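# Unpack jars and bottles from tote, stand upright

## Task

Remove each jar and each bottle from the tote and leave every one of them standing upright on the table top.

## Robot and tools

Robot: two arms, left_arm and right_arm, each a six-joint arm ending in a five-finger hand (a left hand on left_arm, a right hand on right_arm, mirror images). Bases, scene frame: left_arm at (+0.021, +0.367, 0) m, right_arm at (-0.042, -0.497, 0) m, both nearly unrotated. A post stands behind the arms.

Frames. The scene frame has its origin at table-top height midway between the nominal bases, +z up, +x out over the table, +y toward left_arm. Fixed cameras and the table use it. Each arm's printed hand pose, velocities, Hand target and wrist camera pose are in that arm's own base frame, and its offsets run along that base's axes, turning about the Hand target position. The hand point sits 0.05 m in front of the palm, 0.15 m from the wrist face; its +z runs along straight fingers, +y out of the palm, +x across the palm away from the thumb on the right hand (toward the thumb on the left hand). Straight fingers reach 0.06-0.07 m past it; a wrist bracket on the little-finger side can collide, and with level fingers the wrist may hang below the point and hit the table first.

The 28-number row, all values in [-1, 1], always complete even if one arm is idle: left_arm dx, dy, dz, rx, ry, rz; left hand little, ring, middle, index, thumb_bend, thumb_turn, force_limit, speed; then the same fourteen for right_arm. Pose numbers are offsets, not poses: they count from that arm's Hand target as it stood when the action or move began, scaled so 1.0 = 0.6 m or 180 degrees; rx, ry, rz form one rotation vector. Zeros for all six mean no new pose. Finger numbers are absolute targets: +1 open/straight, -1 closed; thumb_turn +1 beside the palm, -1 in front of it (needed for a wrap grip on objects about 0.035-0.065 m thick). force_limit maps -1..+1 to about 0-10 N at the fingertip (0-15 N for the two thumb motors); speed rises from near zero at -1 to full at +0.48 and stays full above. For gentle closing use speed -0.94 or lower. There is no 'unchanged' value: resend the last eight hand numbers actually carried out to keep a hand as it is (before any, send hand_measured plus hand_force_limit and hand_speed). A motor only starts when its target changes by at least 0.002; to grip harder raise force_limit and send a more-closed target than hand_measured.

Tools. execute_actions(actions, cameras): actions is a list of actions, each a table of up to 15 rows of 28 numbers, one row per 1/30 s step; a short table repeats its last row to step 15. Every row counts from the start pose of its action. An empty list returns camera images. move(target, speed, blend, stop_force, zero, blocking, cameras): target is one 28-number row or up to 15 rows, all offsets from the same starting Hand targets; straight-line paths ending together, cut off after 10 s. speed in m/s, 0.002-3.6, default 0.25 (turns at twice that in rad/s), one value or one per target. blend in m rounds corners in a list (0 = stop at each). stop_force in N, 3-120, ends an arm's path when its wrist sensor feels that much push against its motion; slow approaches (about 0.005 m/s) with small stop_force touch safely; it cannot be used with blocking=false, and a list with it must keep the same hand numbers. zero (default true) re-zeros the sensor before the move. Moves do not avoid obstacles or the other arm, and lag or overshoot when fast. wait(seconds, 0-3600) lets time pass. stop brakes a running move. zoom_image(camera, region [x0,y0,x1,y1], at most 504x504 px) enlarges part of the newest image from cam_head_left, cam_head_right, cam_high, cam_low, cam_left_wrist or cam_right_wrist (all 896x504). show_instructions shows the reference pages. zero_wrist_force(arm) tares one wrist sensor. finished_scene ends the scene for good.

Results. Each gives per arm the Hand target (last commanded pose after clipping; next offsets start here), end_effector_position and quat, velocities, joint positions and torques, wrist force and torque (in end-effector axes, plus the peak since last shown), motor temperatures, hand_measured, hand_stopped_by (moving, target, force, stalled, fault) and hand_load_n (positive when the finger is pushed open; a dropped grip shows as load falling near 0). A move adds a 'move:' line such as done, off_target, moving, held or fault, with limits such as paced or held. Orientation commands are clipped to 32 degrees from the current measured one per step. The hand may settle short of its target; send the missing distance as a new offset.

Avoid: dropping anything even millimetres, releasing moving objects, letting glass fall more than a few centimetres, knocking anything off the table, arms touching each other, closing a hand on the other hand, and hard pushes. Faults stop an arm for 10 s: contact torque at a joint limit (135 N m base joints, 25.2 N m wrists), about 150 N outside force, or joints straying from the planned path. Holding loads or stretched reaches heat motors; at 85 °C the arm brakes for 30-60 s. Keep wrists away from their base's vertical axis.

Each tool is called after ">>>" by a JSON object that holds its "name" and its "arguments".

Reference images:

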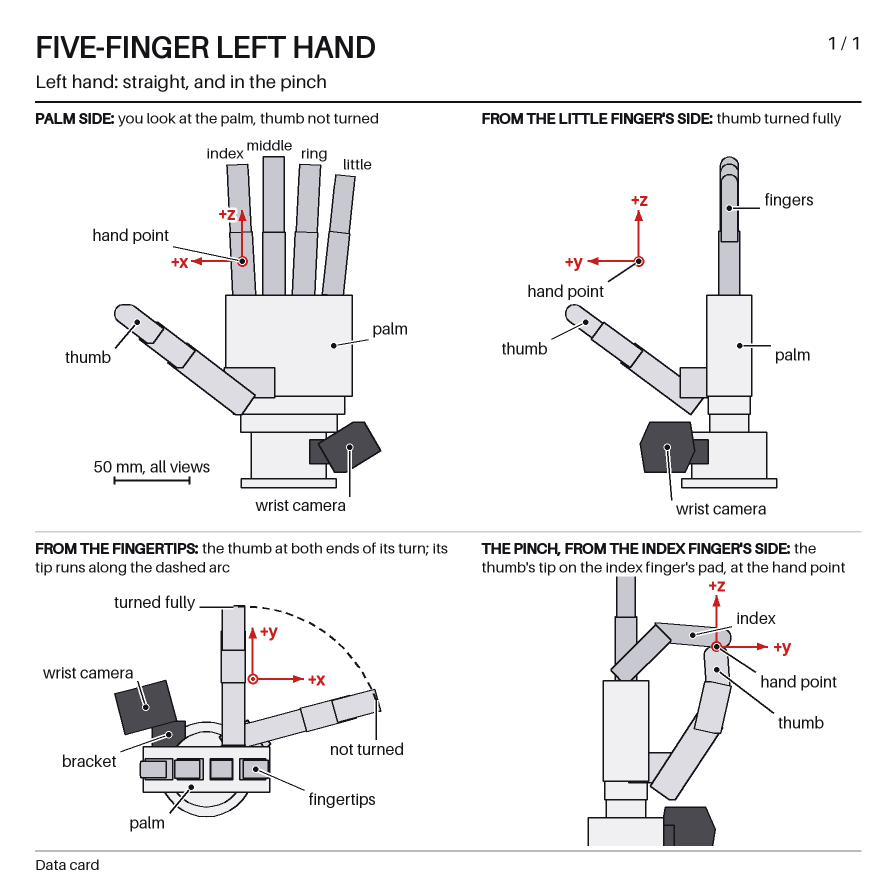

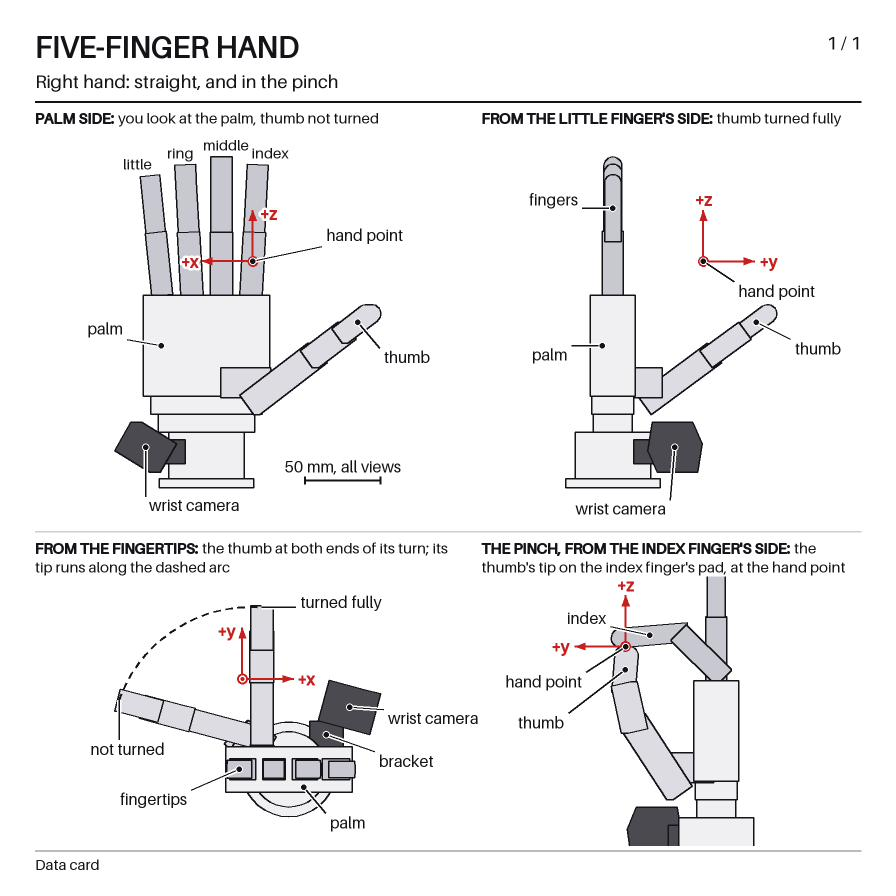

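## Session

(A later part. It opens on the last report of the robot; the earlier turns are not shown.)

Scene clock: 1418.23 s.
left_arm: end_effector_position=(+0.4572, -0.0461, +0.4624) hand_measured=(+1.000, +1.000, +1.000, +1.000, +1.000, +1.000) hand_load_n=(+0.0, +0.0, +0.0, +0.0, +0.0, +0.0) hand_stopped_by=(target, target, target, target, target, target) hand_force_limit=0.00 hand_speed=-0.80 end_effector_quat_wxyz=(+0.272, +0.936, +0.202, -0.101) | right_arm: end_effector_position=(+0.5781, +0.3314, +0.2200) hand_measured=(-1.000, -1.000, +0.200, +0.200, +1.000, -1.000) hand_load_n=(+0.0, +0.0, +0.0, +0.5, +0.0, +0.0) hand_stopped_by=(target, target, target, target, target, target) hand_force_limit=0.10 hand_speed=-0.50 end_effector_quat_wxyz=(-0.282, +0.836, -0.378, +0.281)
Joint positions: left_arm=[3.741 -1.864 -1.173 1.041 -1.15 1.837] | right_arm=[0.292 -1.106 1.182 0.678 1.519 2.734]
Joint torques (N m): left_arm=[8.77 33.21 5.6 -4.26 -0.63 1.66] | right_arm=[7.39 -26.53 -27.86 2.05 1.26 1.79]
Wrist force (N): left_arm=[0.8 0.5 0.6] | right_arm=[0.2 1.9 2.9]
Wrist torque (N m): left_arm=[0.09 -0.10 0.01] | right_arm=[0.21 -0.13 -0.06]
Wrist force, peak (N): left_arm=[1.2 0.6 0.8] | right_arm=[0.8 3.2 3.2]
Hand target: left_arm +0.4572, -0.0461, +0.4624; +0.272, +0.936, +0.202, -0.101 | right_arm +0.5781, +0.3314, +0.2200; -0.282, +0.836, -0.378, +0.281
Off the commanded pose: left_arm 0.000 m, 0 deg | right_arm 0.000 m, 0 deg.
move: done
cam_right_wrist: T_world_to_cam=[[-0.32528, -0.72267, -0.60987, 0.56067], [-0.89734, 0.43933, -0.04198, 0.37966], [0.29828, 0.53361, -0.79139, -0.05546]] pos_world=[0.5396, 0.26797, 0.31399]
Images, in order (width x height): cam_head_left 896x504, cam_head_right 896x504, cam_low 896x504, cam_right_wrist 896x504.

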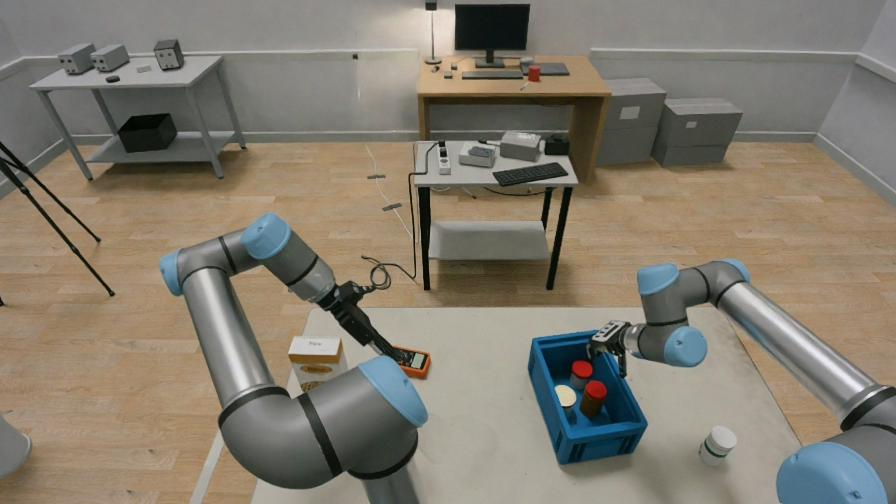

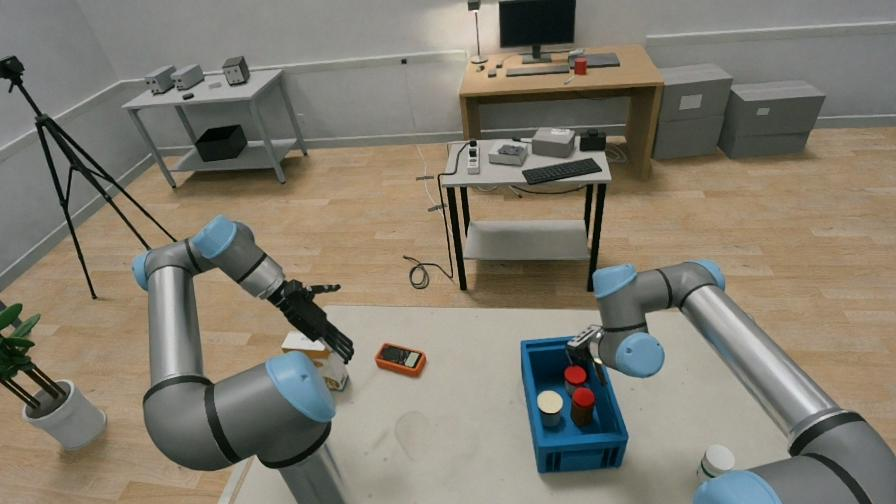

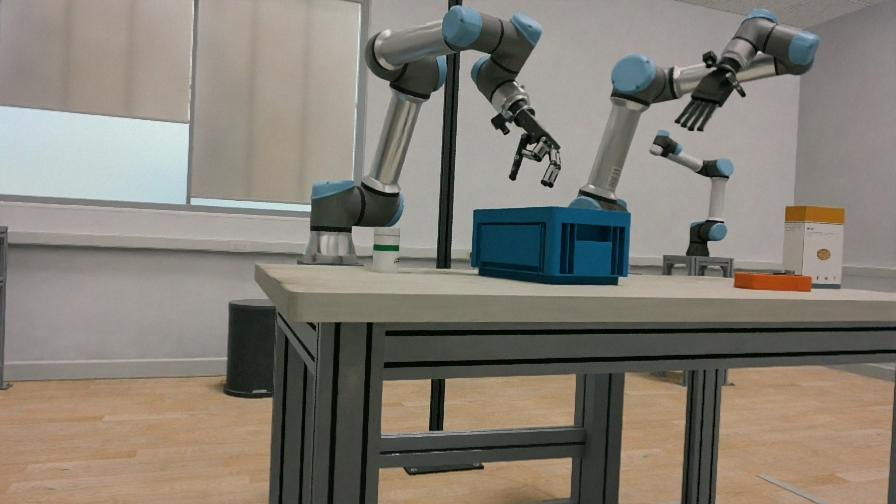

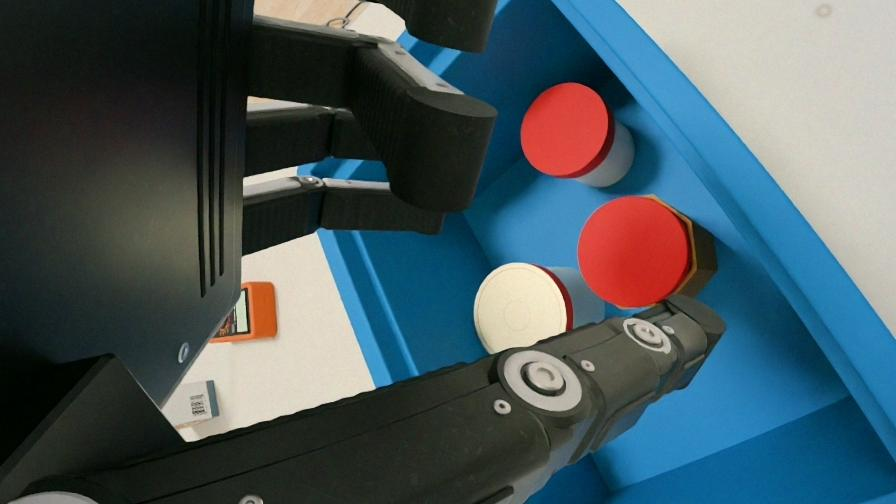

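>>> {"name": "zoom_image", "arguments": {"camera": "cam_right_wrist", "region": [430, 0, 896, 504]}}

Scaled by 1.000.

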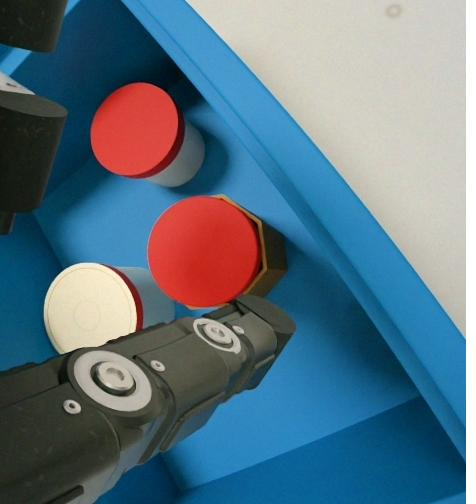

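>>> {"name": "move", "arguments": {"target": [0,0,0,0,0,0,1,1,1,1,1,1,0,-0.8,0.0043,0.0117,-0.1583,0,0,0,-1,-1,0.2,0.2,1,-1,0.1,-0.5], "speed": 0.06, "stop_force": 8, "cameras": ["cam_right_wrist"]}}

Scene clock: 1490.17 s.
left_arm: end_effector_position=(+0.4572, -0.0461, +0.4624) hand_measured=(+1.000, +1.000, +1.000, +1.000, +1.000, +1.000) hand_load_n=(+0.0, +0.0, +0.0, +0.0, +0.0, -0.5) hand_stopped_by=(target, target, target, target, target, target) hand_force_limit=0.00 hand_speed=-0.80 end_effector_quat_wxyz=(+0.272, +0.936, +0.202, -0.101) | right_arm: end_effector_position=(+0.5806, +0.3385, +0.1250) hand_measured=(-1.000, -1.000, +0.200, +0.200, +1.000, -1.000) hand_load_n=(+0.0, +0.0, +0.0, +0.0, +0.0, +0.0) hand_stopped_by=(target, target, target, target, target, target) hand_force_limit=0.10 hand_speed=-0.50 end_effector_quat_wxyz=(-0.282, +0.836, -0.378, +0.281)
Joint positions: left_arm=[3.741 -1.864 -1.173 1.041 -1.15 1.837] | right_arm=[0.304 -1.049 1.341 0.461 1.527 2.742]
Joint torques (N m): left_arm=[8.38 33.8 6.18 -4.22 -0.85 1.5] | right_arm=[7.36 -28.03 -11.22 -1.07 1.35 1.79]
Wrist force (N): left_arm=[0.9 0.6 0.8] | right_arm=[0.4 1.9 2.8]
Wrist torque (N m): left_arm=[0.09 -0.13 0.02] | right_arm=[0.26 -0.14 -0.04]
Wrist force, peak (N): left_arm=[1.1 0.7 0.9] | right_arm=[0.2 2.1 3.2]
Hand target: left_arm +0.4572, -0.0461, +0.4624; +0.272, +0.936, +0.202, -0.101 | right_arm +0.5806, +0.3385, +0.1250; -0.282, +0.836, -0.378, +0.281
Off the commanded pose: left_arm 0.000 m, 0 deg | right_arm 0.000 m, 0 deg.
move: done
cam_right_wrist: T_world_to_cam=[[-0.32528, -0.72267, -0.60987, 0.50863], [-0.89734, 0.43933, -0.04198, 0.37493], [0.29828, 0.53361, -0.79139, -0.13515]] pos_world=[0.5422, 0.27497, 0.21899]

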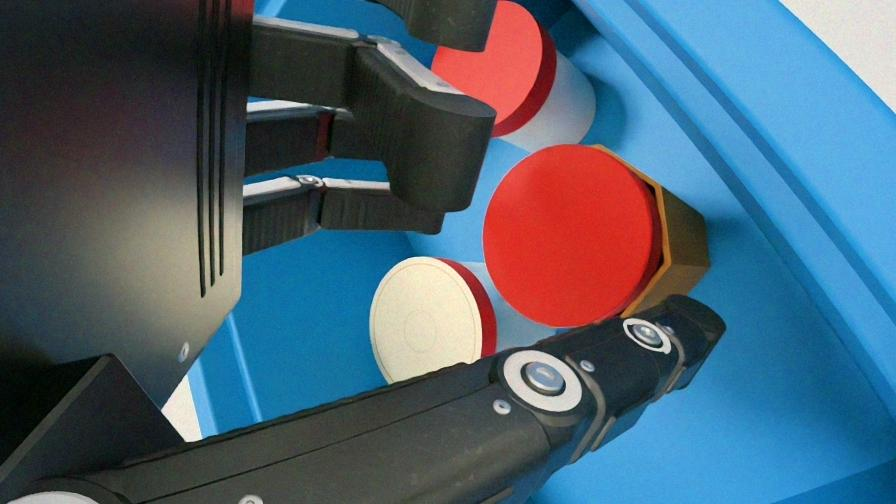

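>>> {"name": "move", "arguments": {"target": [0,0,0,0,0,0,1,1,1,1,1,1,0,-0.8,-0.0033,0.0008,-0.065,0,0,0,-1,-1,0.2,0.2,1,-1,0.1,-0.5], "speed": 0.03, "stop_force": 6, "cameras": ["cam_right_wrist"]}}

Scene clock: 1505.70 s.
left_arm: end_effector_position=(+0.4572, -0.0461, +0.4624) hand_measured=(+1.000, +1.000, +1.000, +1.000, +1.000, +1.000) hand_load_n=(+0.0, +0.0, +0.0, +0.0, +0.0, +0.0) hand_stopped_by=(target, target, target, target, target, target) hand_force_limit=0.00 hand_speed=-0.80 end_effector_quat_wxyz=(+0.272, +0.936, +0.202, -0.101) | right_arm: end_effector_position=(+0.5787, +0.3389, +0.0860) hand_measured=(-1.000, -1.000, +0.200, +0.200, +1.000, -1.000) hand_load_n=(+0.0, +0.0, +0.0, +0.0, +0.0, +0.0) hand_stopped_by=(target, target, target, target, target, target) hand_force_limit=0.10 hand_speed=-0.50 end_effector_quat_wxyz=(-0.282, +0.836, -0.378, +0.281)
Joint positions: left_arm=[3.741 -1.864 -1.173 1.041 -1.15 1.837] | right_arm=[0.306 -1.021 1.403 0.372 1.529 2.743]
Joint torques (N m): left_arm=[7.91 33.89 6.38 -4.2 -0.64 1.72] | right_arm=[7.69 -28.3 -10.34 -1.06 1.28 1.77]
Wrist force (N): left_arm=[1.1 0.3 0.9] | right_arm=[0.5 1.8 2.9]
Wrist torque (N m): left_arm=[0.05 -0.14 0.04] | right_arm=[0.23 -0.16 -0.04]
Wrist force, peak (N): left_arm=[1.2 0.5 0.9] | right_arm=[0.2 2.1 3.1]
Hand target: left_arm +0.4572, -0.0461, +0.4624; +0.272, +0.936, +0.202, -0.101 | right_arm +0.5787, +0.3389, +0.0860; -0.282, +0.836, -0.378, +0.281
Off the commanded pose: left_arm 0.000 m, 0 deg | right_arm 0.000 m, 0 deg.
move: done
cam_right_wrist: T_world_to_cam=[[-0.32528, -0.72267, -0.60987, 0.48456], [-0.89734, 0.43933, -0.04198, 0.37128], [0.29828, 0.53361, -0.79139, -0.16569]] pos_world=[0.5402, 0.27547, 0.17999]

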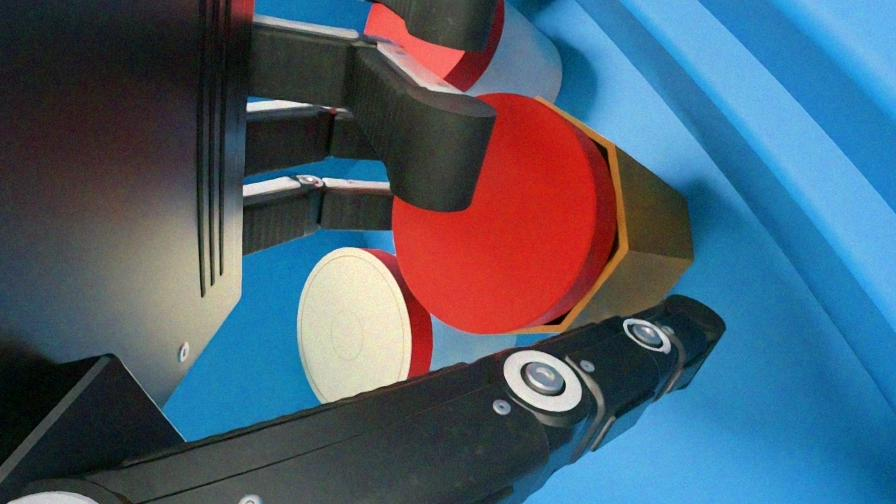

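>>> {"name": "move", "arguments": {"target": [0,0,0,0,0,0,1,1,1,1,1,1,0,-0.8,0,0,0,0,0,0,-1,-1,-0.3,-0.3,0.3,-1,-0.5,-0.94]}}

>>> {"name": "move", "arguments": {"target": [0,0,0,0,0,0,1,1,1,1,1,1,0,-0.8,0,0,0,0,0,0,-1,-1,-0.35,-0.35,0.2,-1,0.15,-0.94], "cameras": ["cam_right_wrist"]}}

Scene clock: 1513.97 s.
left_arm: end_effector_position=(+0.4572, -0.0461, +0.4624) hand_measured=(+1.000, +1.000, +1.000, +1.000, +1.000, +1.000) hand_load_n=(+0.0, +0.0, +0.0, +0.0, +0.0, +0.0) hand_stopped_by=(target, target, target, target, target, target) hand_force_limit=0.00 hand_speed=-0.80 end_effector_quat_wxyz=(+0.272, +0.936, +0.202, -0.101) | right_arm: end_effector_position=(+0.5787, +0.3389, +0.0860) hand_measured=(-1.000, -1.000, +0.044, +0.010, +0.904, -1.000) hand_load_n=(+0.0, +0.0, +1.0, +3.0, +3.5, -0.5) hand_stopped_by=(target, target, force, force, force, target) hand_force_limit=-0.50 hand_speed=-0.94 end_effector_quat_wxyz=(-0.282, +0.836, -0.378, +0.281)
Joint positions: left_arm=[3.741 -1.864 -1.173 1.041 -1.15 1.837] | right_arm=[0.306 -1.021 1.403 0.372 1.529 2.743]
Joint torques (N m): left_arm=[8.31 34.56 5.57 -4.16 -0.52 1.67] | right_arm=[7.32 -28.92 -10.98 -0.03 0.96 1.79]
Wrist force (N): left_arm=[1.0 0.5 0.5] | right_arm=[0.0 2.6 3.4]
Wrist torque (N m): left_arm=[0.10 -0.15 0.03] | right_arm=[0.29 -0.12 -0.04]
Wrist force, peak (N): left_arm=[1.2 0.7 0.8] | right_arm=[0.1 2.6 3.4]
Hand target: left_arm +0.4572, -0.0461, +0.4624; +0.272, +0.936, +0.202, -0.101 | right_arm +0.5787, +0.3389, +0.0860; -0.282, +0.836, -0.378, +0.281
Off the commanded pose: left_arm 0.000 m, 0 deg | right_arm 0.000 m, 0 deg.
move: done

Scene clock: 1514.47 s.
left_arm: end_effector_position=(+0.4572, -0.0461, +0.4624) hand_measured=(+1.000, +1.000, +1.000, +1.000, +1.000, +1.000) hand_load_n=(+0.0, +0.0, +0.0, +0.0, +0.0, -0.5) hand_stopped_by=(target, target, target, target, target, target) hand_force_limit=0.00 hand_speed=-0.80 end_effector_quat_wxyz=(+0.272, +0.936, +0.202, -0.101) | right_arm: end_effector_position=(+0.5787, +0.3389, +0.0860) hand_measured=(-1.000, -1.000, +0.018, -0.010, +0.898, -1.000) hand_load_n=(+0.0, +0.0, +6.0, +5.5, +9.0, -0.5) hand_stopped_by=(target, target, force, force, force, target) hand_force_limit=0.15 hand_speed=-0.94 end_effector_quat_wxyz=(-0.282, +0.836, -0.378, +0.281)
Joint positions: left_arm=[3.741 -1.864 -1.173 1.041 -1.15 1.837] | right_arm=[0.306 -1.021 1.403 0.372 1.529 2.743]
Joint torques (N m): left_arm=[7.28 32.92 5.44 -3.98 -0.8 1.59] | right_arm=[7.06 -29.89 -11.01 0.45 0.88 1.71]
Wrist force (N): left_arm=[1.0 0.5 0.9] | right_arm=[-0.1 2.5 3.4]
Wrist torque (N m): left_arm=[0.07 -0.13 0.02] | right_arm=[0.27 -0.10 -0.05]
Wrist force, peak (N): left_arm=[1.2 0.5 0.7] | right_arm=[0.0 2.8 3.5]
Hand target: left_arm +0.4572, -0.0461, +0.4624; +0.272, +0.936, +0.202, -0.101 | right_arm +0.5787, +0.3389, +0.0860; -0.282, +0.836, -0.378, +0.281
Off the commanded pose: left_arm 0.000 m, 0 deg | right_arm 0.000 m, 0 deg.
move: done
cam_right_wrist: T_world_to_cam=[[-0.32528, -0.72267, -0.60987, 0.48456], [-0.89734, 0.43933, -0.04198, 0.37128], [0.29828, 0.53361, -0.79139, -0.16569]] pos_world=[0.5402, 0.27547, 0.17999]

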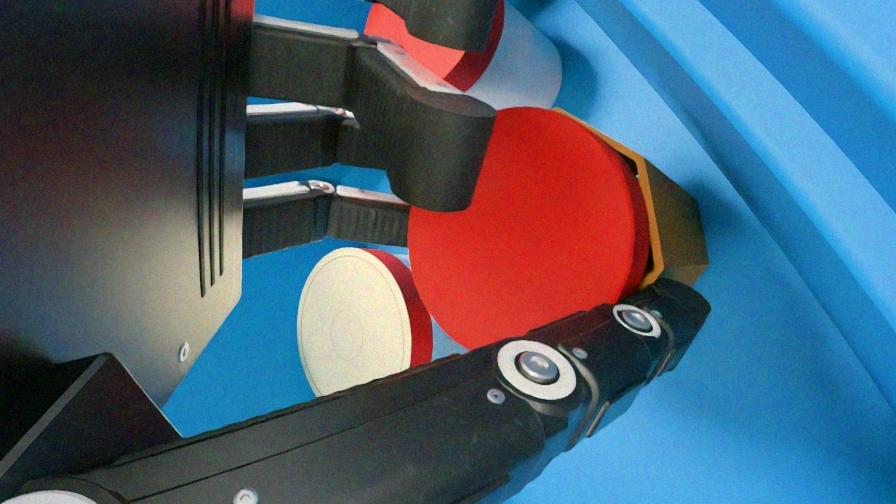

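>>> {"name": "move", "arguments": {"target": [0,0,0,0,0,0,1,1,1,1,1,1,0,-0.8,0,0,0.05,0,0,0,-1,-1,-0.35,-0.35,0.2,-1,0.15,-0.94], "speed": 0.03, "cameras": ["cam_right_wrist","cam_head_right"]}}

Scene clock: 1519.40 s.
left_arm: end_effector_position=(+0.4572, -0.0461, +0.4624) hand_measured=(+1.000, +1.000, +1.000, +1.000, +1.000, +1.000) hand_load_n=(+0.0, +0.0, +0.0, +0.0, +0.0, +0.0) hand_stopped_by=(target, target, target, target, target, target) hand_force_limit=0.00 hand_speed=-0.80 end_effector_quat_wxyz=(+0.272, +0.936, +0.202, -0.101) | right_arm: end_effector_position=(+0.5786, +0.3389, +0.1158) hand_measured=(-1.000, -1.000, +0.018, -0.010, +0.898, -1.000) hand_load_n=(+0.0, +0.0, +6.0, +5.5, +9.0, -0.5) hand_stopped_by=(target, target, force, force, force, target) hand_force_limit=0.15 hand_speed=-0.94 end_effector_quat_wxyz=(-0.282, +0.836, -0.378, +0.281)
Joint positions: left_arm=[3.741 -1.864 -1.173 1.041 -1.15 1.837] | right_arm=[0.306 -1.045 1.361 0.438 1.529 2.743]
Joint torques (N m): left_arm=[7.81 33.73 6.99 -4.24 -0.58 1.6] | right_arm=[4.78 -49.48 -26.27 2.13 -0.64 1.62]
Wrist force (N): left_arm=[1.0 0.3 0.7] | right_arm=[0.1 2.6 3.3]
Wrist torque (N m): left_arm=[0.06 -0.14 0.03] | right_arm=[0.30 -0.13 -0.03]
Wrist force, peak (N): left_arm=[1.1 0.4 0.9] | right_arm=[0.0 2.9 3.5]
Hand target: left_arm +0.4572, -0.0461, +0.4624; +0.272, +0.936, +0.202, -0.101 | right_arm +0.5787, +0.3389, +0.1160; -0.282, +0.836, -0.378, +0.281
Off the commanded pose: left_arm 0.000 m, 0 deg | right_arm 0.000 m, 0 deg.
move: done
cam_right_wrist: T_world_to_cam=[[-0.32528, -0.72267, -0.60987, 0.50274], [-0.89734, 0.43933, -0.04198, 0.37253], [0.29828, 0.53361, -0.79139, -0.1421]] pos_world=[0.5402, 0.27547, 0.20979]
Images, in order (width x height): cam_head_right 896x504, cam_right_wrist 896x504.

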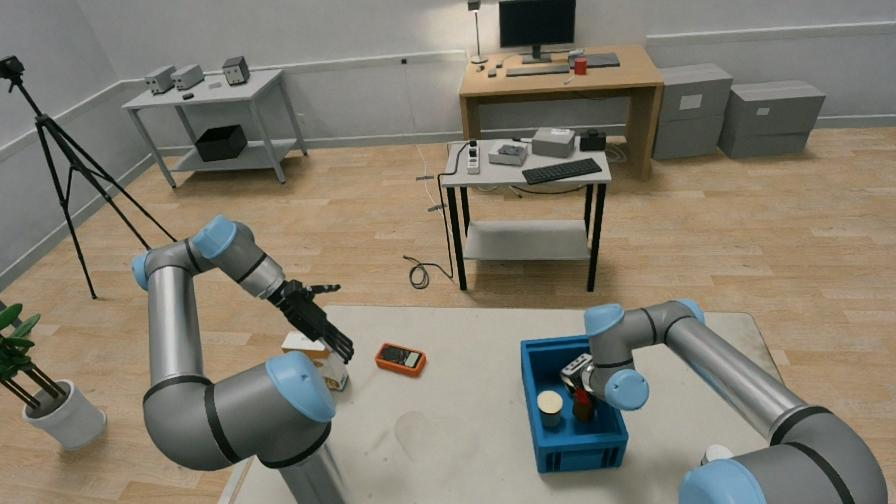

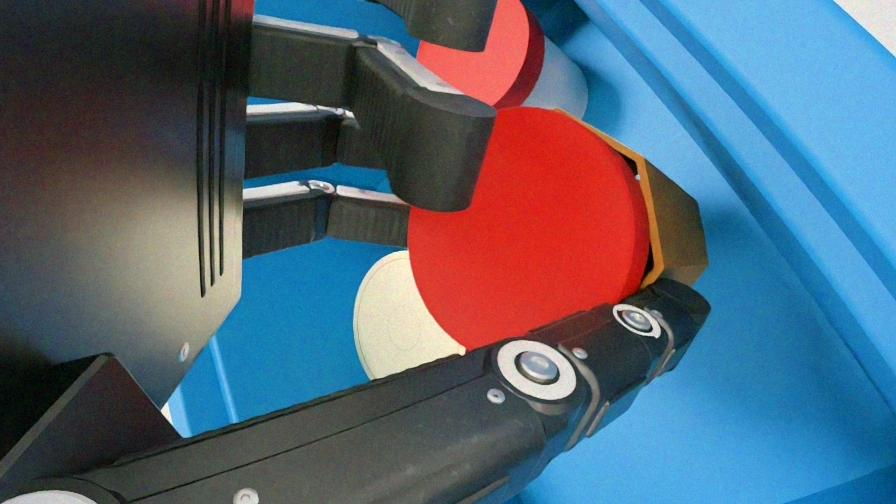

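>>> {"name": "move", "arguments": {"target": [[0,0,0,0,0,0,1,1,1,1,1,1,0,-0.8,0,0,0.2237,0,0,0,-1,-1,-0.35,-0.35,0.2,-1,0.15,-0.94],[0,0,0,0,0,0,1,1,1,1,1,1,0,-0.8,0.046,-0.4108,0.2237,0,0,0,-1,-1,-0.35,-0.35,0.2,-1,0.15,-0.94],[0,0,0,0,0,0,1,1,1,1,1,1,0,-0.8,0.046,-0.4108,-0.0297,0,0,0,-1,-1,-0.35,-0.35,0.2,-1,0.15,-0.94]], "speed": 0.15, "blend": [0.02,0.04,0], "cameras": ["cam_right_wrist","cam_head_right","cam_low"]}}

>>> {"name": "move", "arguments": {"target": [0,0,0,0,0,0,1,1,1,1,1,1,0,-0.8,0,0,-0.07,0,0,0,-1,-1,-0.35,-0.35,0.2,-1,0.15,-0.94], "speed": 0.012, "stop_force": 3, "cameras": ["cam_low"]}}

>>> {"name": "zoom_image", "arguments": {"camera": "cam_low", "region": [360, 160, 500, 290]}}

Scene clock: 1538.33 s.
left_arm: end_effector_position=(+0.4572, -0.0461, +0.4624) hand_measured=(+1.000, +1.000, +1.000, +1.000, +1.000, +1.000) hand_load_n=(+0.0, +0.0, +0.0, +0.0, +0.0, +0.0) hand_stopped_by=(target, target, target, target, target, target) hand_force_limit=0.00 hand_speed=-0.80 end_effector_quat_wxyz=(+0.272, +0.936, +0.202, -0.101) | right_arm: end_effector_position=(+0.6062, +0.0924, +0.0984) hand_measured=(-1.000, -1.000, +0.018, -0.010, +0.898, -1.000) hand_load_n=(+0.0, +0.5, +5.5, +5.5, +9.0, -0.5) hand_stopped_by=(target, target, force, force, force, target) hand_force_limit=0.15 hand_speed=-0.94 end_effector_quat_wxyz=(-0.282, +0.836, -0.378, +0.281)
Joint positions: left_arm=[3.741 -1.864 -1.173 1.041 -1.15 1.837] | right_arm=[-0.204 -1.132 1.557 0.412 1.168 2.372]
Joint torques (N m): left_arm=[8.21 34.21 6.33 -4.15 -0.37 1.47] | right_arm=[7.42 -24.13 -10.08 -0.55 -0.77 1.82]
Wrist force (N): left_arm=[1.3 0.5 0.7] | right_arm=[0.1 2.7 3.2]
Wrist torque (N m): left_arm=[0.08 -0.18 0.04] | right_arm=[0.32 -0.12 0.00]
Wrist force, peak (N): left_arm=[1.2 0.8 0.7] | right_arm=[0.0 3.3 3.9]
Hand target: left_arm +0.4572, -0.0461, +0.4624; +0.272, +0.936, +0.202, -0.101 | right_arm +0.6063, +0.0925, +0.0982; -0.282, +0.836, -0.378, +0.281
Off the commanded pose: left_arm 0.000 m, 0 deg | right_arm 0.000 m, 0 deg.
move: done
cam_right_wrist: T_world_to_cam=[[-0.32528, -0.72267, -0.60987, 0.32296], [-0.89734, 0.43933, -0.04198, 0.50486], [0.29828, 0.53361, -0.79139, -0.03257]] pos_world=[0.5678, 0.02897, 0.19239]
Images, in order (width x height): cam_head_right 896x504, cam_low 896x504, cam_right_wrist 896x504.

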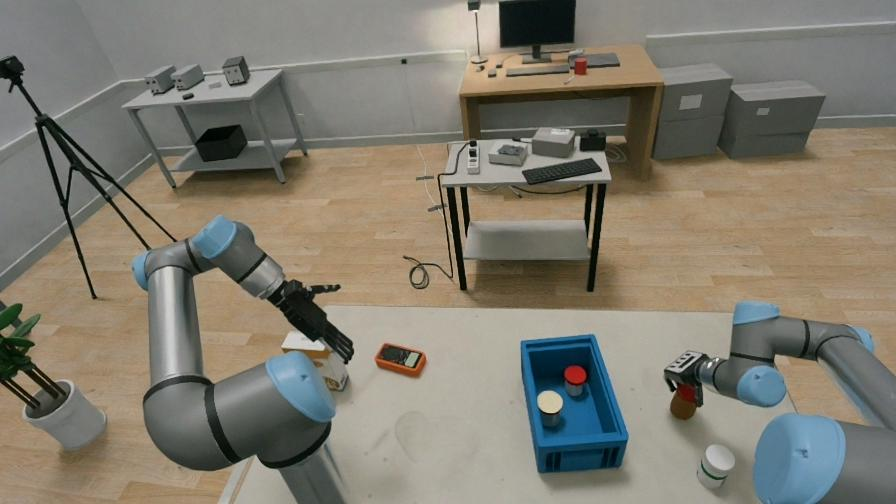

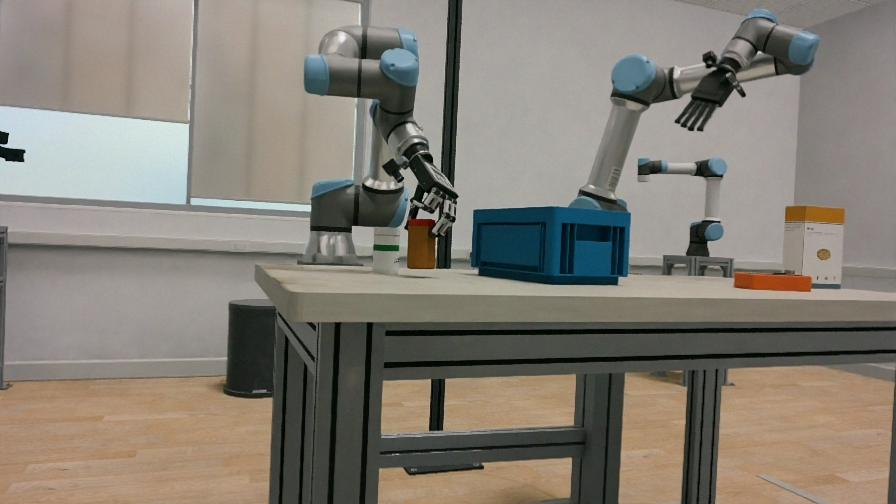

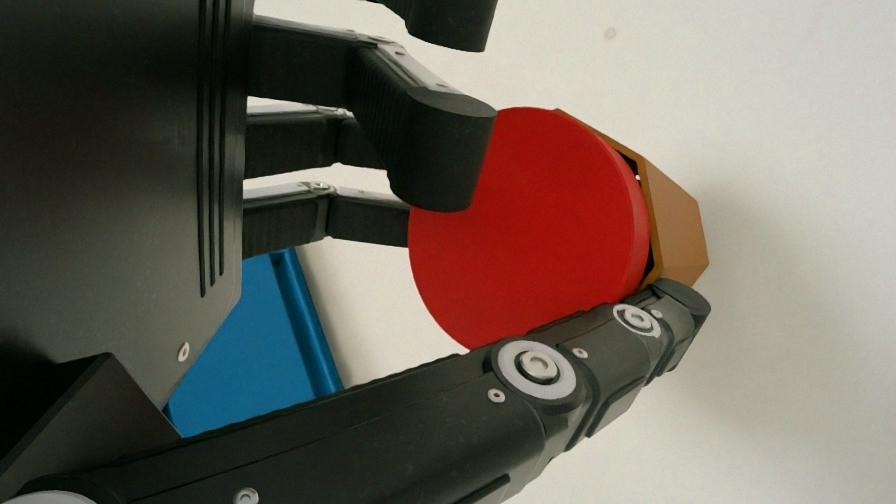

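Scene clock: 1541.03 s.
left_arm: end_effector_position=(+0.4572, -0.0461, +0.4624) hand_measured=(+1.000, +1.000, +1.000, +1.000, +1.000, +1.000) hand_load_n=(+0.0, +0.0, +0.0, +0.0, -0.5, +0.0) hand_stopped_by=(target, target, target, target, target, target) hand_force_limit=0.00 hand_speed=-0.80 end_effector_quat_wxyz=(+0.272, +0.936, +0.202, -0.101) | right_arm: end_effector_position=(+0.6063, +0.0925, +0.0807) hand_measured=(-1.000, -1.000, +0.018, -0.010, +0.898, -1.000) hand_load_n=(+0.0, +0.0, +4.5, +3.5, +7.5, -0.5) hand_stopped_by=(target, target, force, force, force, target) hand_force_limit=0.15 hand_speed=-0.94 end_effector_quat_wxyz=(-0.282, +0.836, -0.378, +0.281)
Joint positions: left_arm=[3.741 -1.864 -1.173 1.041 -1.15 1.837] | right_arm=[-0.204 -1.114 1.58 0.371 1.168 2.372]
Joint torques (N m): left_arm=[7.95 33.57 5.66 -3.96 -0.26 1.69] | right_arm=[6.13 -43.94 -25.78 2.47 0.23 1.36]
Wrist force (N): left_arm=[1.0 0.5 0.7] | right_arm=[0.3 2.0 2.7]
Wrist torque (N m): left_arm=[0.09 -0.14 0.02] | right_arm=[0.35 -0.12 -0.01]
Wrist force, peak (N): left_arm=[1.3 0.6 0.9] | right_arm=[2.2 -4.6 -2.2]
Hand target: left_arm +0.4572, -0.0461, +0.4624; +0.272, +0.936, +0.202, -0.101 | right_arm +0.6063, +0.0925, +0.0807; -0.282, +0.836, -0.378, +0.281 (not the last commanded pose)
Off the commanded pose: left_arm 0.000 m, 0 deg | right_arm 0.025 m, 0 deg.
move: contact (right_arm)

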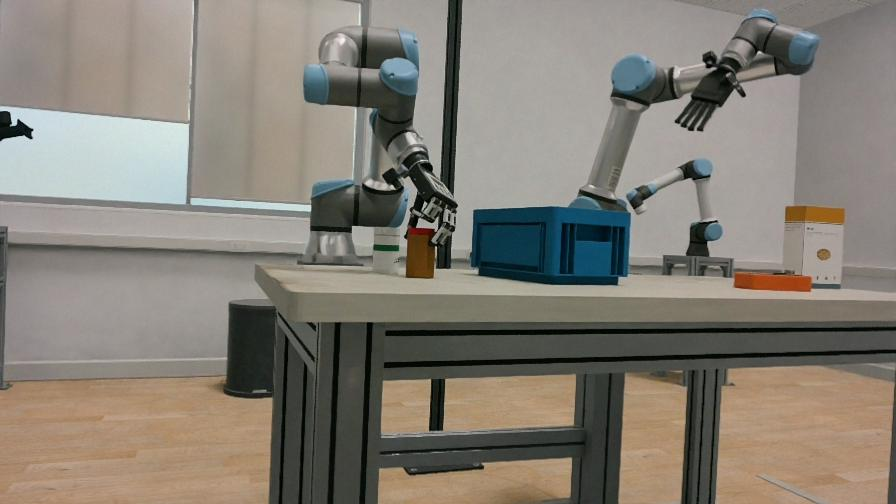

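Scaled by 3.600.

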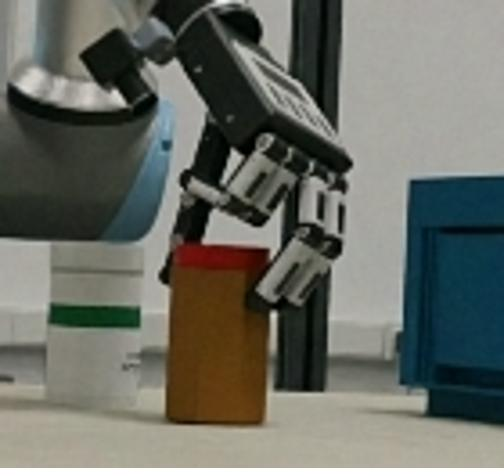

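>>> {"name": "move", "arguments": {"target": [0,0,0,0,0,0,1,1,1,1,1,1,0,-0.8,0,0,0,0,0,0,-1,-1,0.35,0.35,1,-1,0.1,-0.87], "cameras": ["cam_low","cam_right_wrist"]}}

Scene clock: 1547.97 s.
left_arm: end_effector_position=(+0.4572, -0.0461, +0.4624) hand_measured=(+1.000, +1.000, +1.000, +1.000, +1.000, +1.000) hand_load_n=(+0.0, +0.0, +0.0, +0.0, +0.0, +0.0) hand_stopped_by=(target, target, target, target, target, target) hand_force_limit=0.00 hand_speed=-0.80 end_effector_quat_wxyz=(+0.272, +0.936, +0.202, -0.101) | right_arm: end_effector_position=(+0.6063, +0.0925, +0.0807) hand_measured=(-1.000, -1.000, +0.350, +0.350, +1.000, -1.000) hand_load_n=(+0.0, +0.0, +0.0, +0.0, +0.0, +0.0) hand_stopped_by=(target, target, target, target, target, target) hand_force_limit=0.10 hand_speed=-0.87 end_effector_quat_wxyz=(-0.282, +0.836, -0.378, +0.281)
Joint positions: left_arm=[3.741 -1.864 -1.173 1.041 -1.15 1.837] | right_arm=[-0.204 -1.114 1.58 0.371 1.168 2.372]
Joint torques (N m): left_arm=[7.24 33.26 6.81 -3.86 -0.34 1.54] | right_arm=[2.88 -34.71 -18.54 1.88 0.24 1.22]
Wrist force (N): left_arm=[0.8 0.6 0.9] | right_arm=[0.4 2.4 2.8]
Wrist torque (N m): left_arm=[0.08 -0.10 0.01] | right_arm=[0.33 -0.14 -0.01]
Wrist force, peak (N): left_arm=[1.1 0.7 1.0] | right_arm=[0.2 2.5 2.9]
Hand target: left_arm +0.4572, -0.0461, +0.4624; +0.272, +0.936, +0.202, -0.101 | right_arm +0.6063, +0.0925, +0.0807; -0.282, +0.836, -0.378, +0.281
Off the commanded pose: left_arm 0.000 m, 0 deg | right_arm 0.000 m, 0 deg.
move: done
cam_right_wrist: T_world_to_cam=[[-0.3253, -0.7227, -0.60982, 0.31228], [-0.89733, 0.43935, -0.04202, 0.50416], [0.29829, 0.53354, -0.79143, -0.04666]] pos_world=[0.5679, 0.02907, 0.17469]

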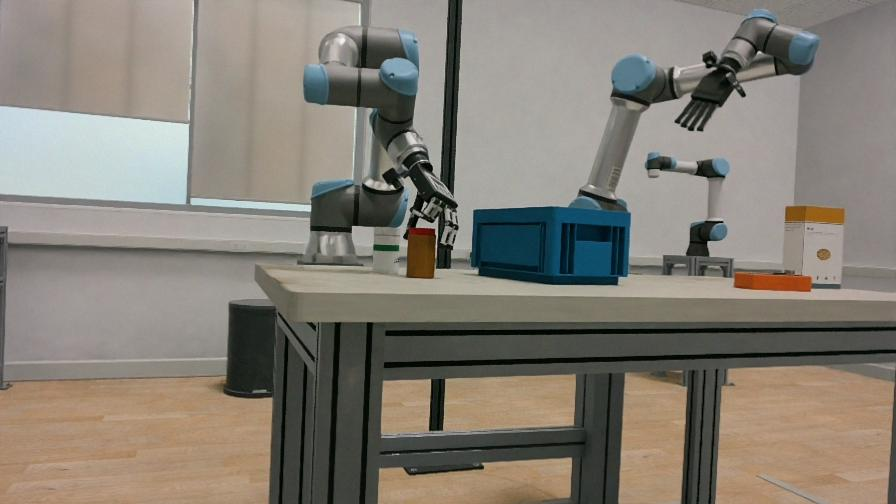

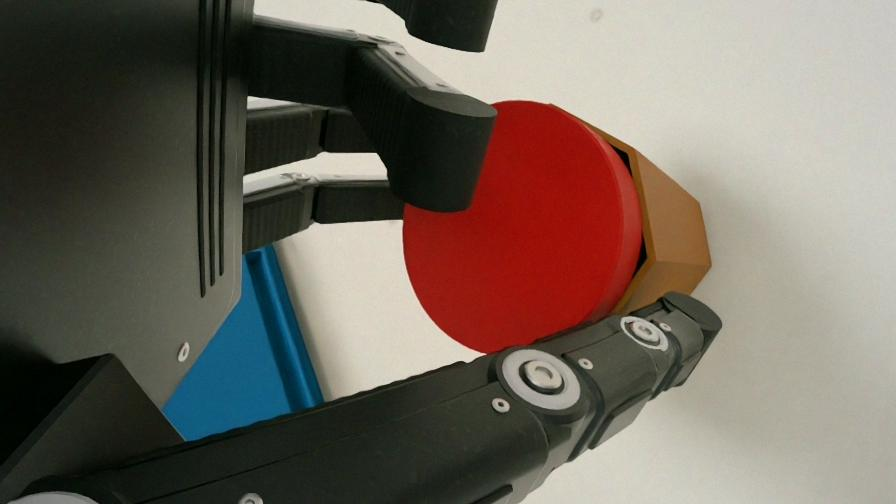

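>>> {"name": "move", "arguments": {"target": [[0,0,0,0,0,0,1,1,1,1,1,1,0,-0.8,0,0,0.2333,0,0,0,-1,-1,0.35,0.35,1,-1,0.1,-0.87],[0,0,0,0,0,0,1,1,1,1,1,1,0,-0.8,-0.0212,0.5223,0.2,0.0827,0.0187,-0.2493,0.2,0.2,0.2,0.2,1,-1,0.1,-0.5]], "speed": 0.2, "blend": [0.03,0], "cameras": ["cam_right_wrist","cam_head_right","cam_head_left"]}}

Scene clock: 1593.33 s.
left_arm: end_effector_position=(+0.4572, -0.0461, +0.4624) hand_measured=(+1.000, +1.000, +1.000, +1.000, +1.000, +1.000) hand_load_n=(+0.0, +0.0, +0.0, +0.0, +0.0, +0.0) hand_stopped_by=(target, target, target, target, target, target) hand_force_limit=0.00 hand_speed=-0.80 end_effector_quat_wxyz=(+0.272, +0.936, +0.202, -0.101) | right_arm: end_effector_position=(+0.5935, +0.4058, +0.2007) hand_measured=(+0.200, +0.200, +0.200, +0.200, +1.000, -1.000) hand_load_n=(+0.0, +0.0, +0.0, +0.0, +0.0, +0.0) hand_stopped_by=(target, target, target, target, target, target) hand_force_limit=0.10 hand_speed=-0.50 end_effector_quat_wxyz=(+0.246, -0.594, +0.707, -0.293)
Joint positions: left_arm=[3.741 -1.864 -1.173 1.041 -1.15 1.837] | right_arm=[0.496 -0.861 0.868 0.899 2.025 3.652]
Joint torques (N m): left_arm=[6.9 33.67 4.87 -3.92 -0.1 1.51] | right_arm=[7.22 -34.24 -26.86 2.45 1.77 1.82]
Wrist force (N): left_arm=[1.1 0.7 0.6] | right_arm=[0.5 2.4 3.1]
Wrist torque (N m): left_arm=[0.12 -0.16 0.03] | right_arm=[0.28 -0.19 -0.05]
Wrist force, peak (N): left_arm=[1.3 0.5 0.9] | right_arm=[0.0 3.2 3.4]
Hand target: left_arm +0.4572, -0.0461, +0.4624; +0.272, +0.936, +0.202, -0.101 | right_arm +0.5935, +0.4058, +0.2007; +0.246, -0.594, +0.707, -0.293
Off the commanded pose: left_arm 0.000 m, 0 deg | right_arm 0.000 m, 0 deg.
move: done
cam_right_wrist: T_world_to_cam=[[-0.71268, -0.11183, -0.69251, 0.60641], [-0.32484, 0.92759, 0.18451, -0.22329], [0.62174, 0.35646, -0.69741, -0.25403]] pos_world=[0.51759, 0.36549, 0.28398]
Images, in order (width x height): cam_head_left 896x504, cam_head_right 896x504, cam_right_wrist 896x504.

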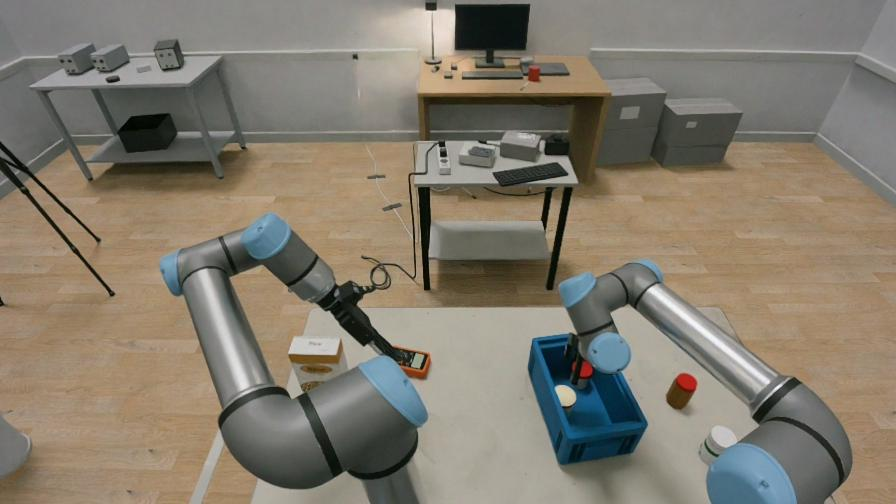

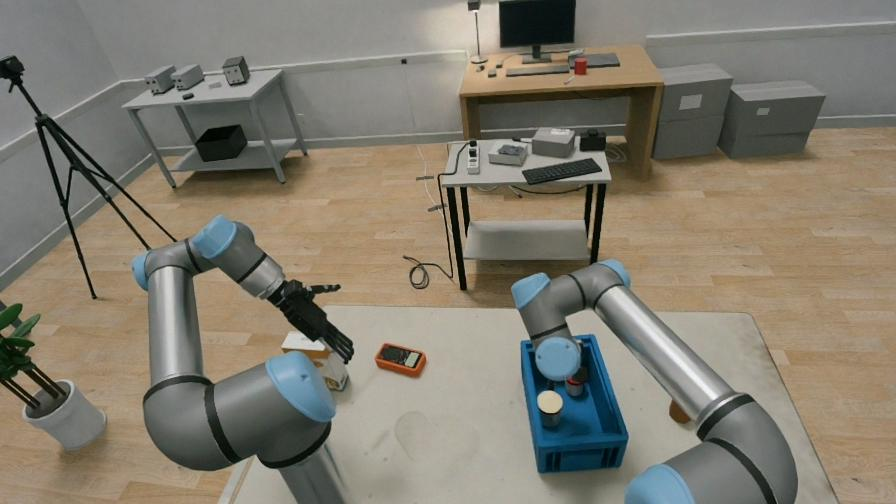

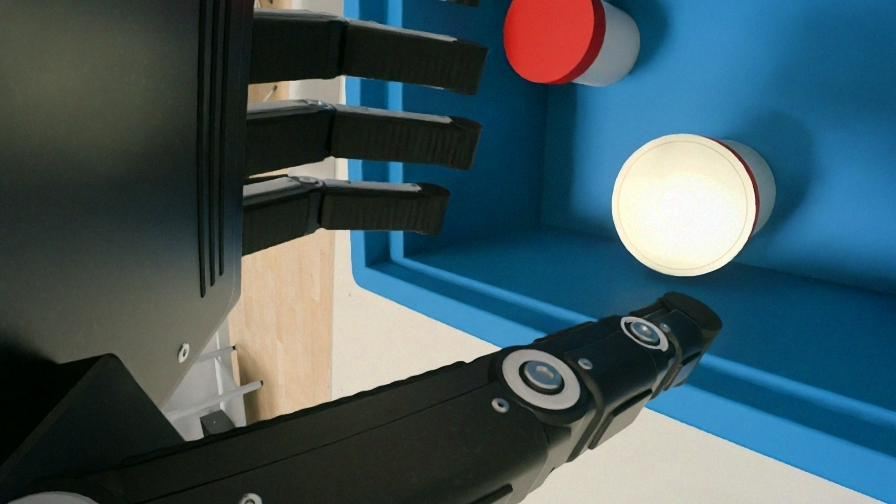

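>>> {"name": "move", "arguments": {"target": [0,0,0,0,0,0,1,1,1,1,1,1,0,-0.8,-0.0063,0.0115,-0.1345,0,0,0,0.2,0.2,0.2,0.2,1,-1,0.1,-0.5], "speed": 0.06, "stop_force": 8, "cameras": ["cam_right_wrist"]}}

Scene clock: 1622.03 s.
left_arm: end_effector_position=(+0.4572, -0.0461, +0.4624) hand_measured=(+1.000, +1.000, +1.000, +1.000, +1.000, +1.000) hand_load_n=(+0.0, +0.0, +0.0, +0.0, +0.0, +0.0) hand_stopped_by=(target, target, target, target, target, target) hand_force_limit=0.00 hand_speed=-0.80 end_effector_quat_wxyz=(+0.272, +0.936, +0.202, -0.101) | right_arm: end_effector_position=(+0.5898, +0.4127, +0.1200) hand_measured=(+0.200, +0.200, +0.200, +0.200, +1.000, -1.000) hand_load_n=(+0.0, +0.0, +0.0, +0.0, +0.0, +0.0) hand_stopped_by=(target, target, target, target, target, target) hand_force_limit=0.10 hand_speed=-0.50 end_effector_quat_wxyz=(+0.246, -0.594, +0.707, -0.293)
Joint positions: left_arm=[3.741 -1.864 -1.173 1.041 -1.15 1.837] | right_arm=[0.51 -0.831 1.025 0.717 2.033 3.664]
Joint torques (N m): left_arm=[7.27 31.36 5.13 -3.6 -0.2 1.31] | right_arm=[7.21 -34.67 -11.24 -0.53 1.73 1.77]
Wrist force (N): left_arm=[1.1 0.3 0.9] | right_arm=[0.7 2.3 2.9]
Wrist torque (N m): left_arm=[0.04 -0.14 0.04] | right_arm=[0.28 -0.20 -0.05]
Wrist force, peak (N): left_arm=[1.3 0.7 0.8] | right_arm=[0.5 2.7 3.1]
Hand target: left_arm +0.4572, -0.0461, +0.4624; +0.272, +0.936, +0.202, -0.101 | right_arm +0.5898, +0.4127, +0.1200; +0.246, -0.594, +0.707, -0.293
Off the commanded pose: left_arm 0.000 m, 0 deg | right_arm 0.000 m, 0 deg.
move: done
cam_right_wrist: T_world_to_cam=[[-0.71268, -0.11183, -0.69251, 0.54859], [-0.32484, 0.92759, 0.18451, -0.21603], [0.62174, 0.35646, -0.69741, -0.31041]] pos_world=[0.51379, 0.37239, 0.20328]

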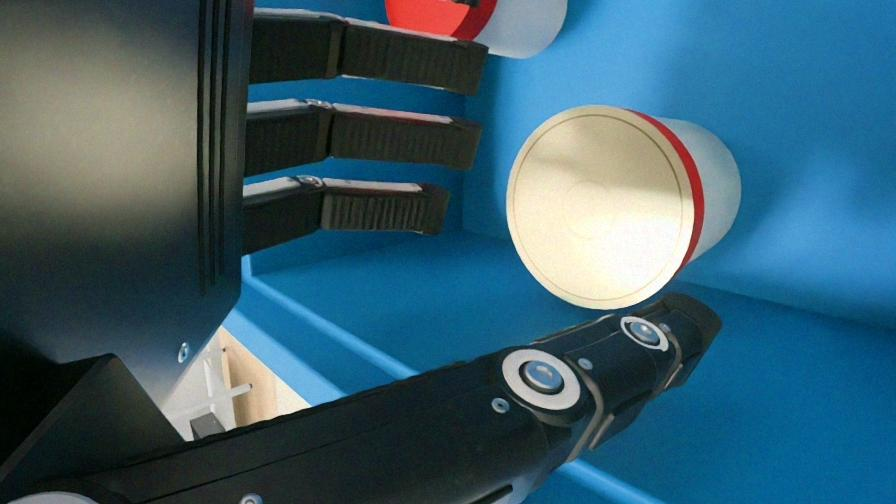

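>>> {"name": "move", "arguments": {"target": [0,0,0,0,0,0,1,1,1,1,1,1,0,-0.8,-0.0032,-0.0037,-0.025,0,0,0.0556,0.2,0.2,0.2,0.2,1,-1,0.1,-0.5], "speed": 0.06, "cameras": ["cam_right_wrist","cam_head_left"]}}

Scene clock: 1685.47 s.
left_arm: end_effector_position=(+0.4572, -0.0461, +0.4624) hand_measured=(+1.000, +1.000, +1.000, +1.000, +1.000, +1.000) hand_load_n=(+0.0, +0.0, +0.0, +0.0, +0.0, +0.0) hand_stopped_by=(target, target, target, target, target, target) hand_force_limit=0.00 hand_speed=-0.80 end_effector_quat_wxyz=(+0.272, +0.936, +0.202, -0.101) | right_arm: end_effector_position=(+0.5878, +0.4105, +0.1051) hand_measured=(+0.200, +0.200, +0.200, +0.200, +1.000, -1.000) hand_load_n=(+0.0, +0.0, +0.0, +0.0, +0.0, +0.0) hand_stopped_by=(target, target, target, target, target, target) hand_force_limit=0.10 hand_speed=-0.50 end_effector_quat_wxyz=(-0.271, +0.654, -0.653, +0.270)
Joint positions: left_arm=[3.741 -1.864 -1.173 1.041 -1.15 1.837] | right_arm=[0.469 -0.879 1.134 0.588 1.895 3.485]
Joint torques (N m): left_arm=[6.91 32.45 5.17 -3.83 -0.17 1.4] | right_arm=[-7.15 -52.96 -10.32 -0.84 -1.01 -1.47]
Wrist force (N): left_arm=[0.9 0.6 0.7] | right_arm=[0.6 2.1 2.7]
Wrist torque (N m): left_arm=[0.10 -0.13 0.02] | right_arm=[0.27 -0.19 0.06]
Wrist force, peak (N): left_arm=[1.3 0.5 0.8] | right_arm=[0.8 2.3 3.1]
Hand target: left_arm +0.4572, -0.0461, +0.4624; +0.272, +0.936, +0.202, -0.101 | right_arm +0.5878, +0.4105, +0.1050; -0.271, +0.654, -0.653, +0.270
Off the commanded pose: left_arm 0.000 m, 0 deg | right_arm 0.000 m, 0 deg.
move: done
cam_right_wrist: T_world_to_cam=[[-0.68249, -0.23369, -0.69253, 0.56887], [-0.48072, 0.85725, 0.18447, -0.09135], [0.55056, 0.45881, -0.69741, -0.31907]] pos_world=[0.52, 0.35764, 0.18828]
Images, in order (width x height): cam_head_left 896x504, cam_right_wrist 896x504.

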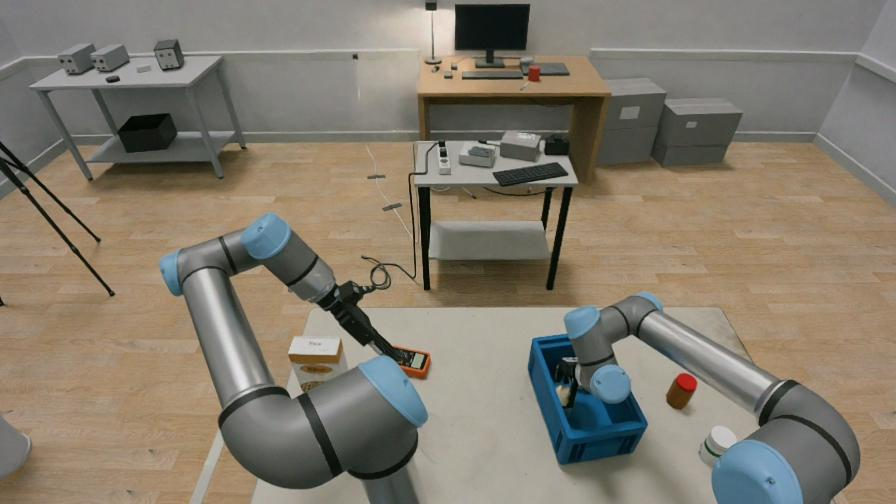

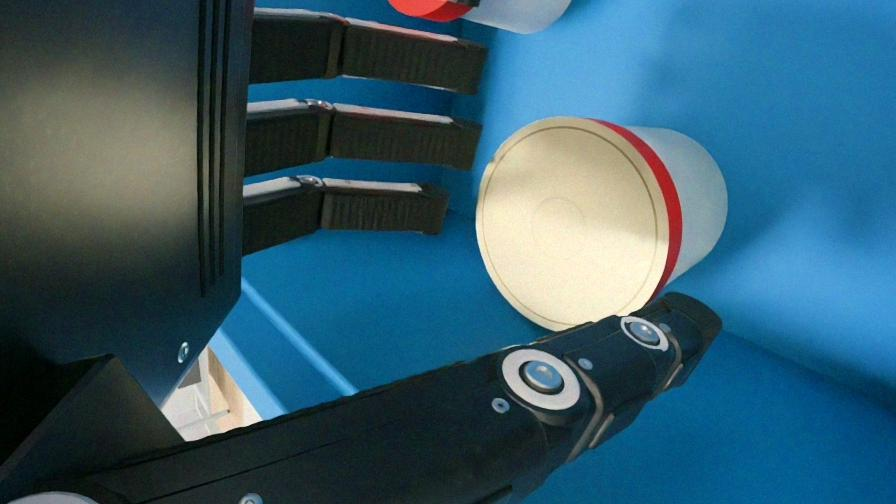

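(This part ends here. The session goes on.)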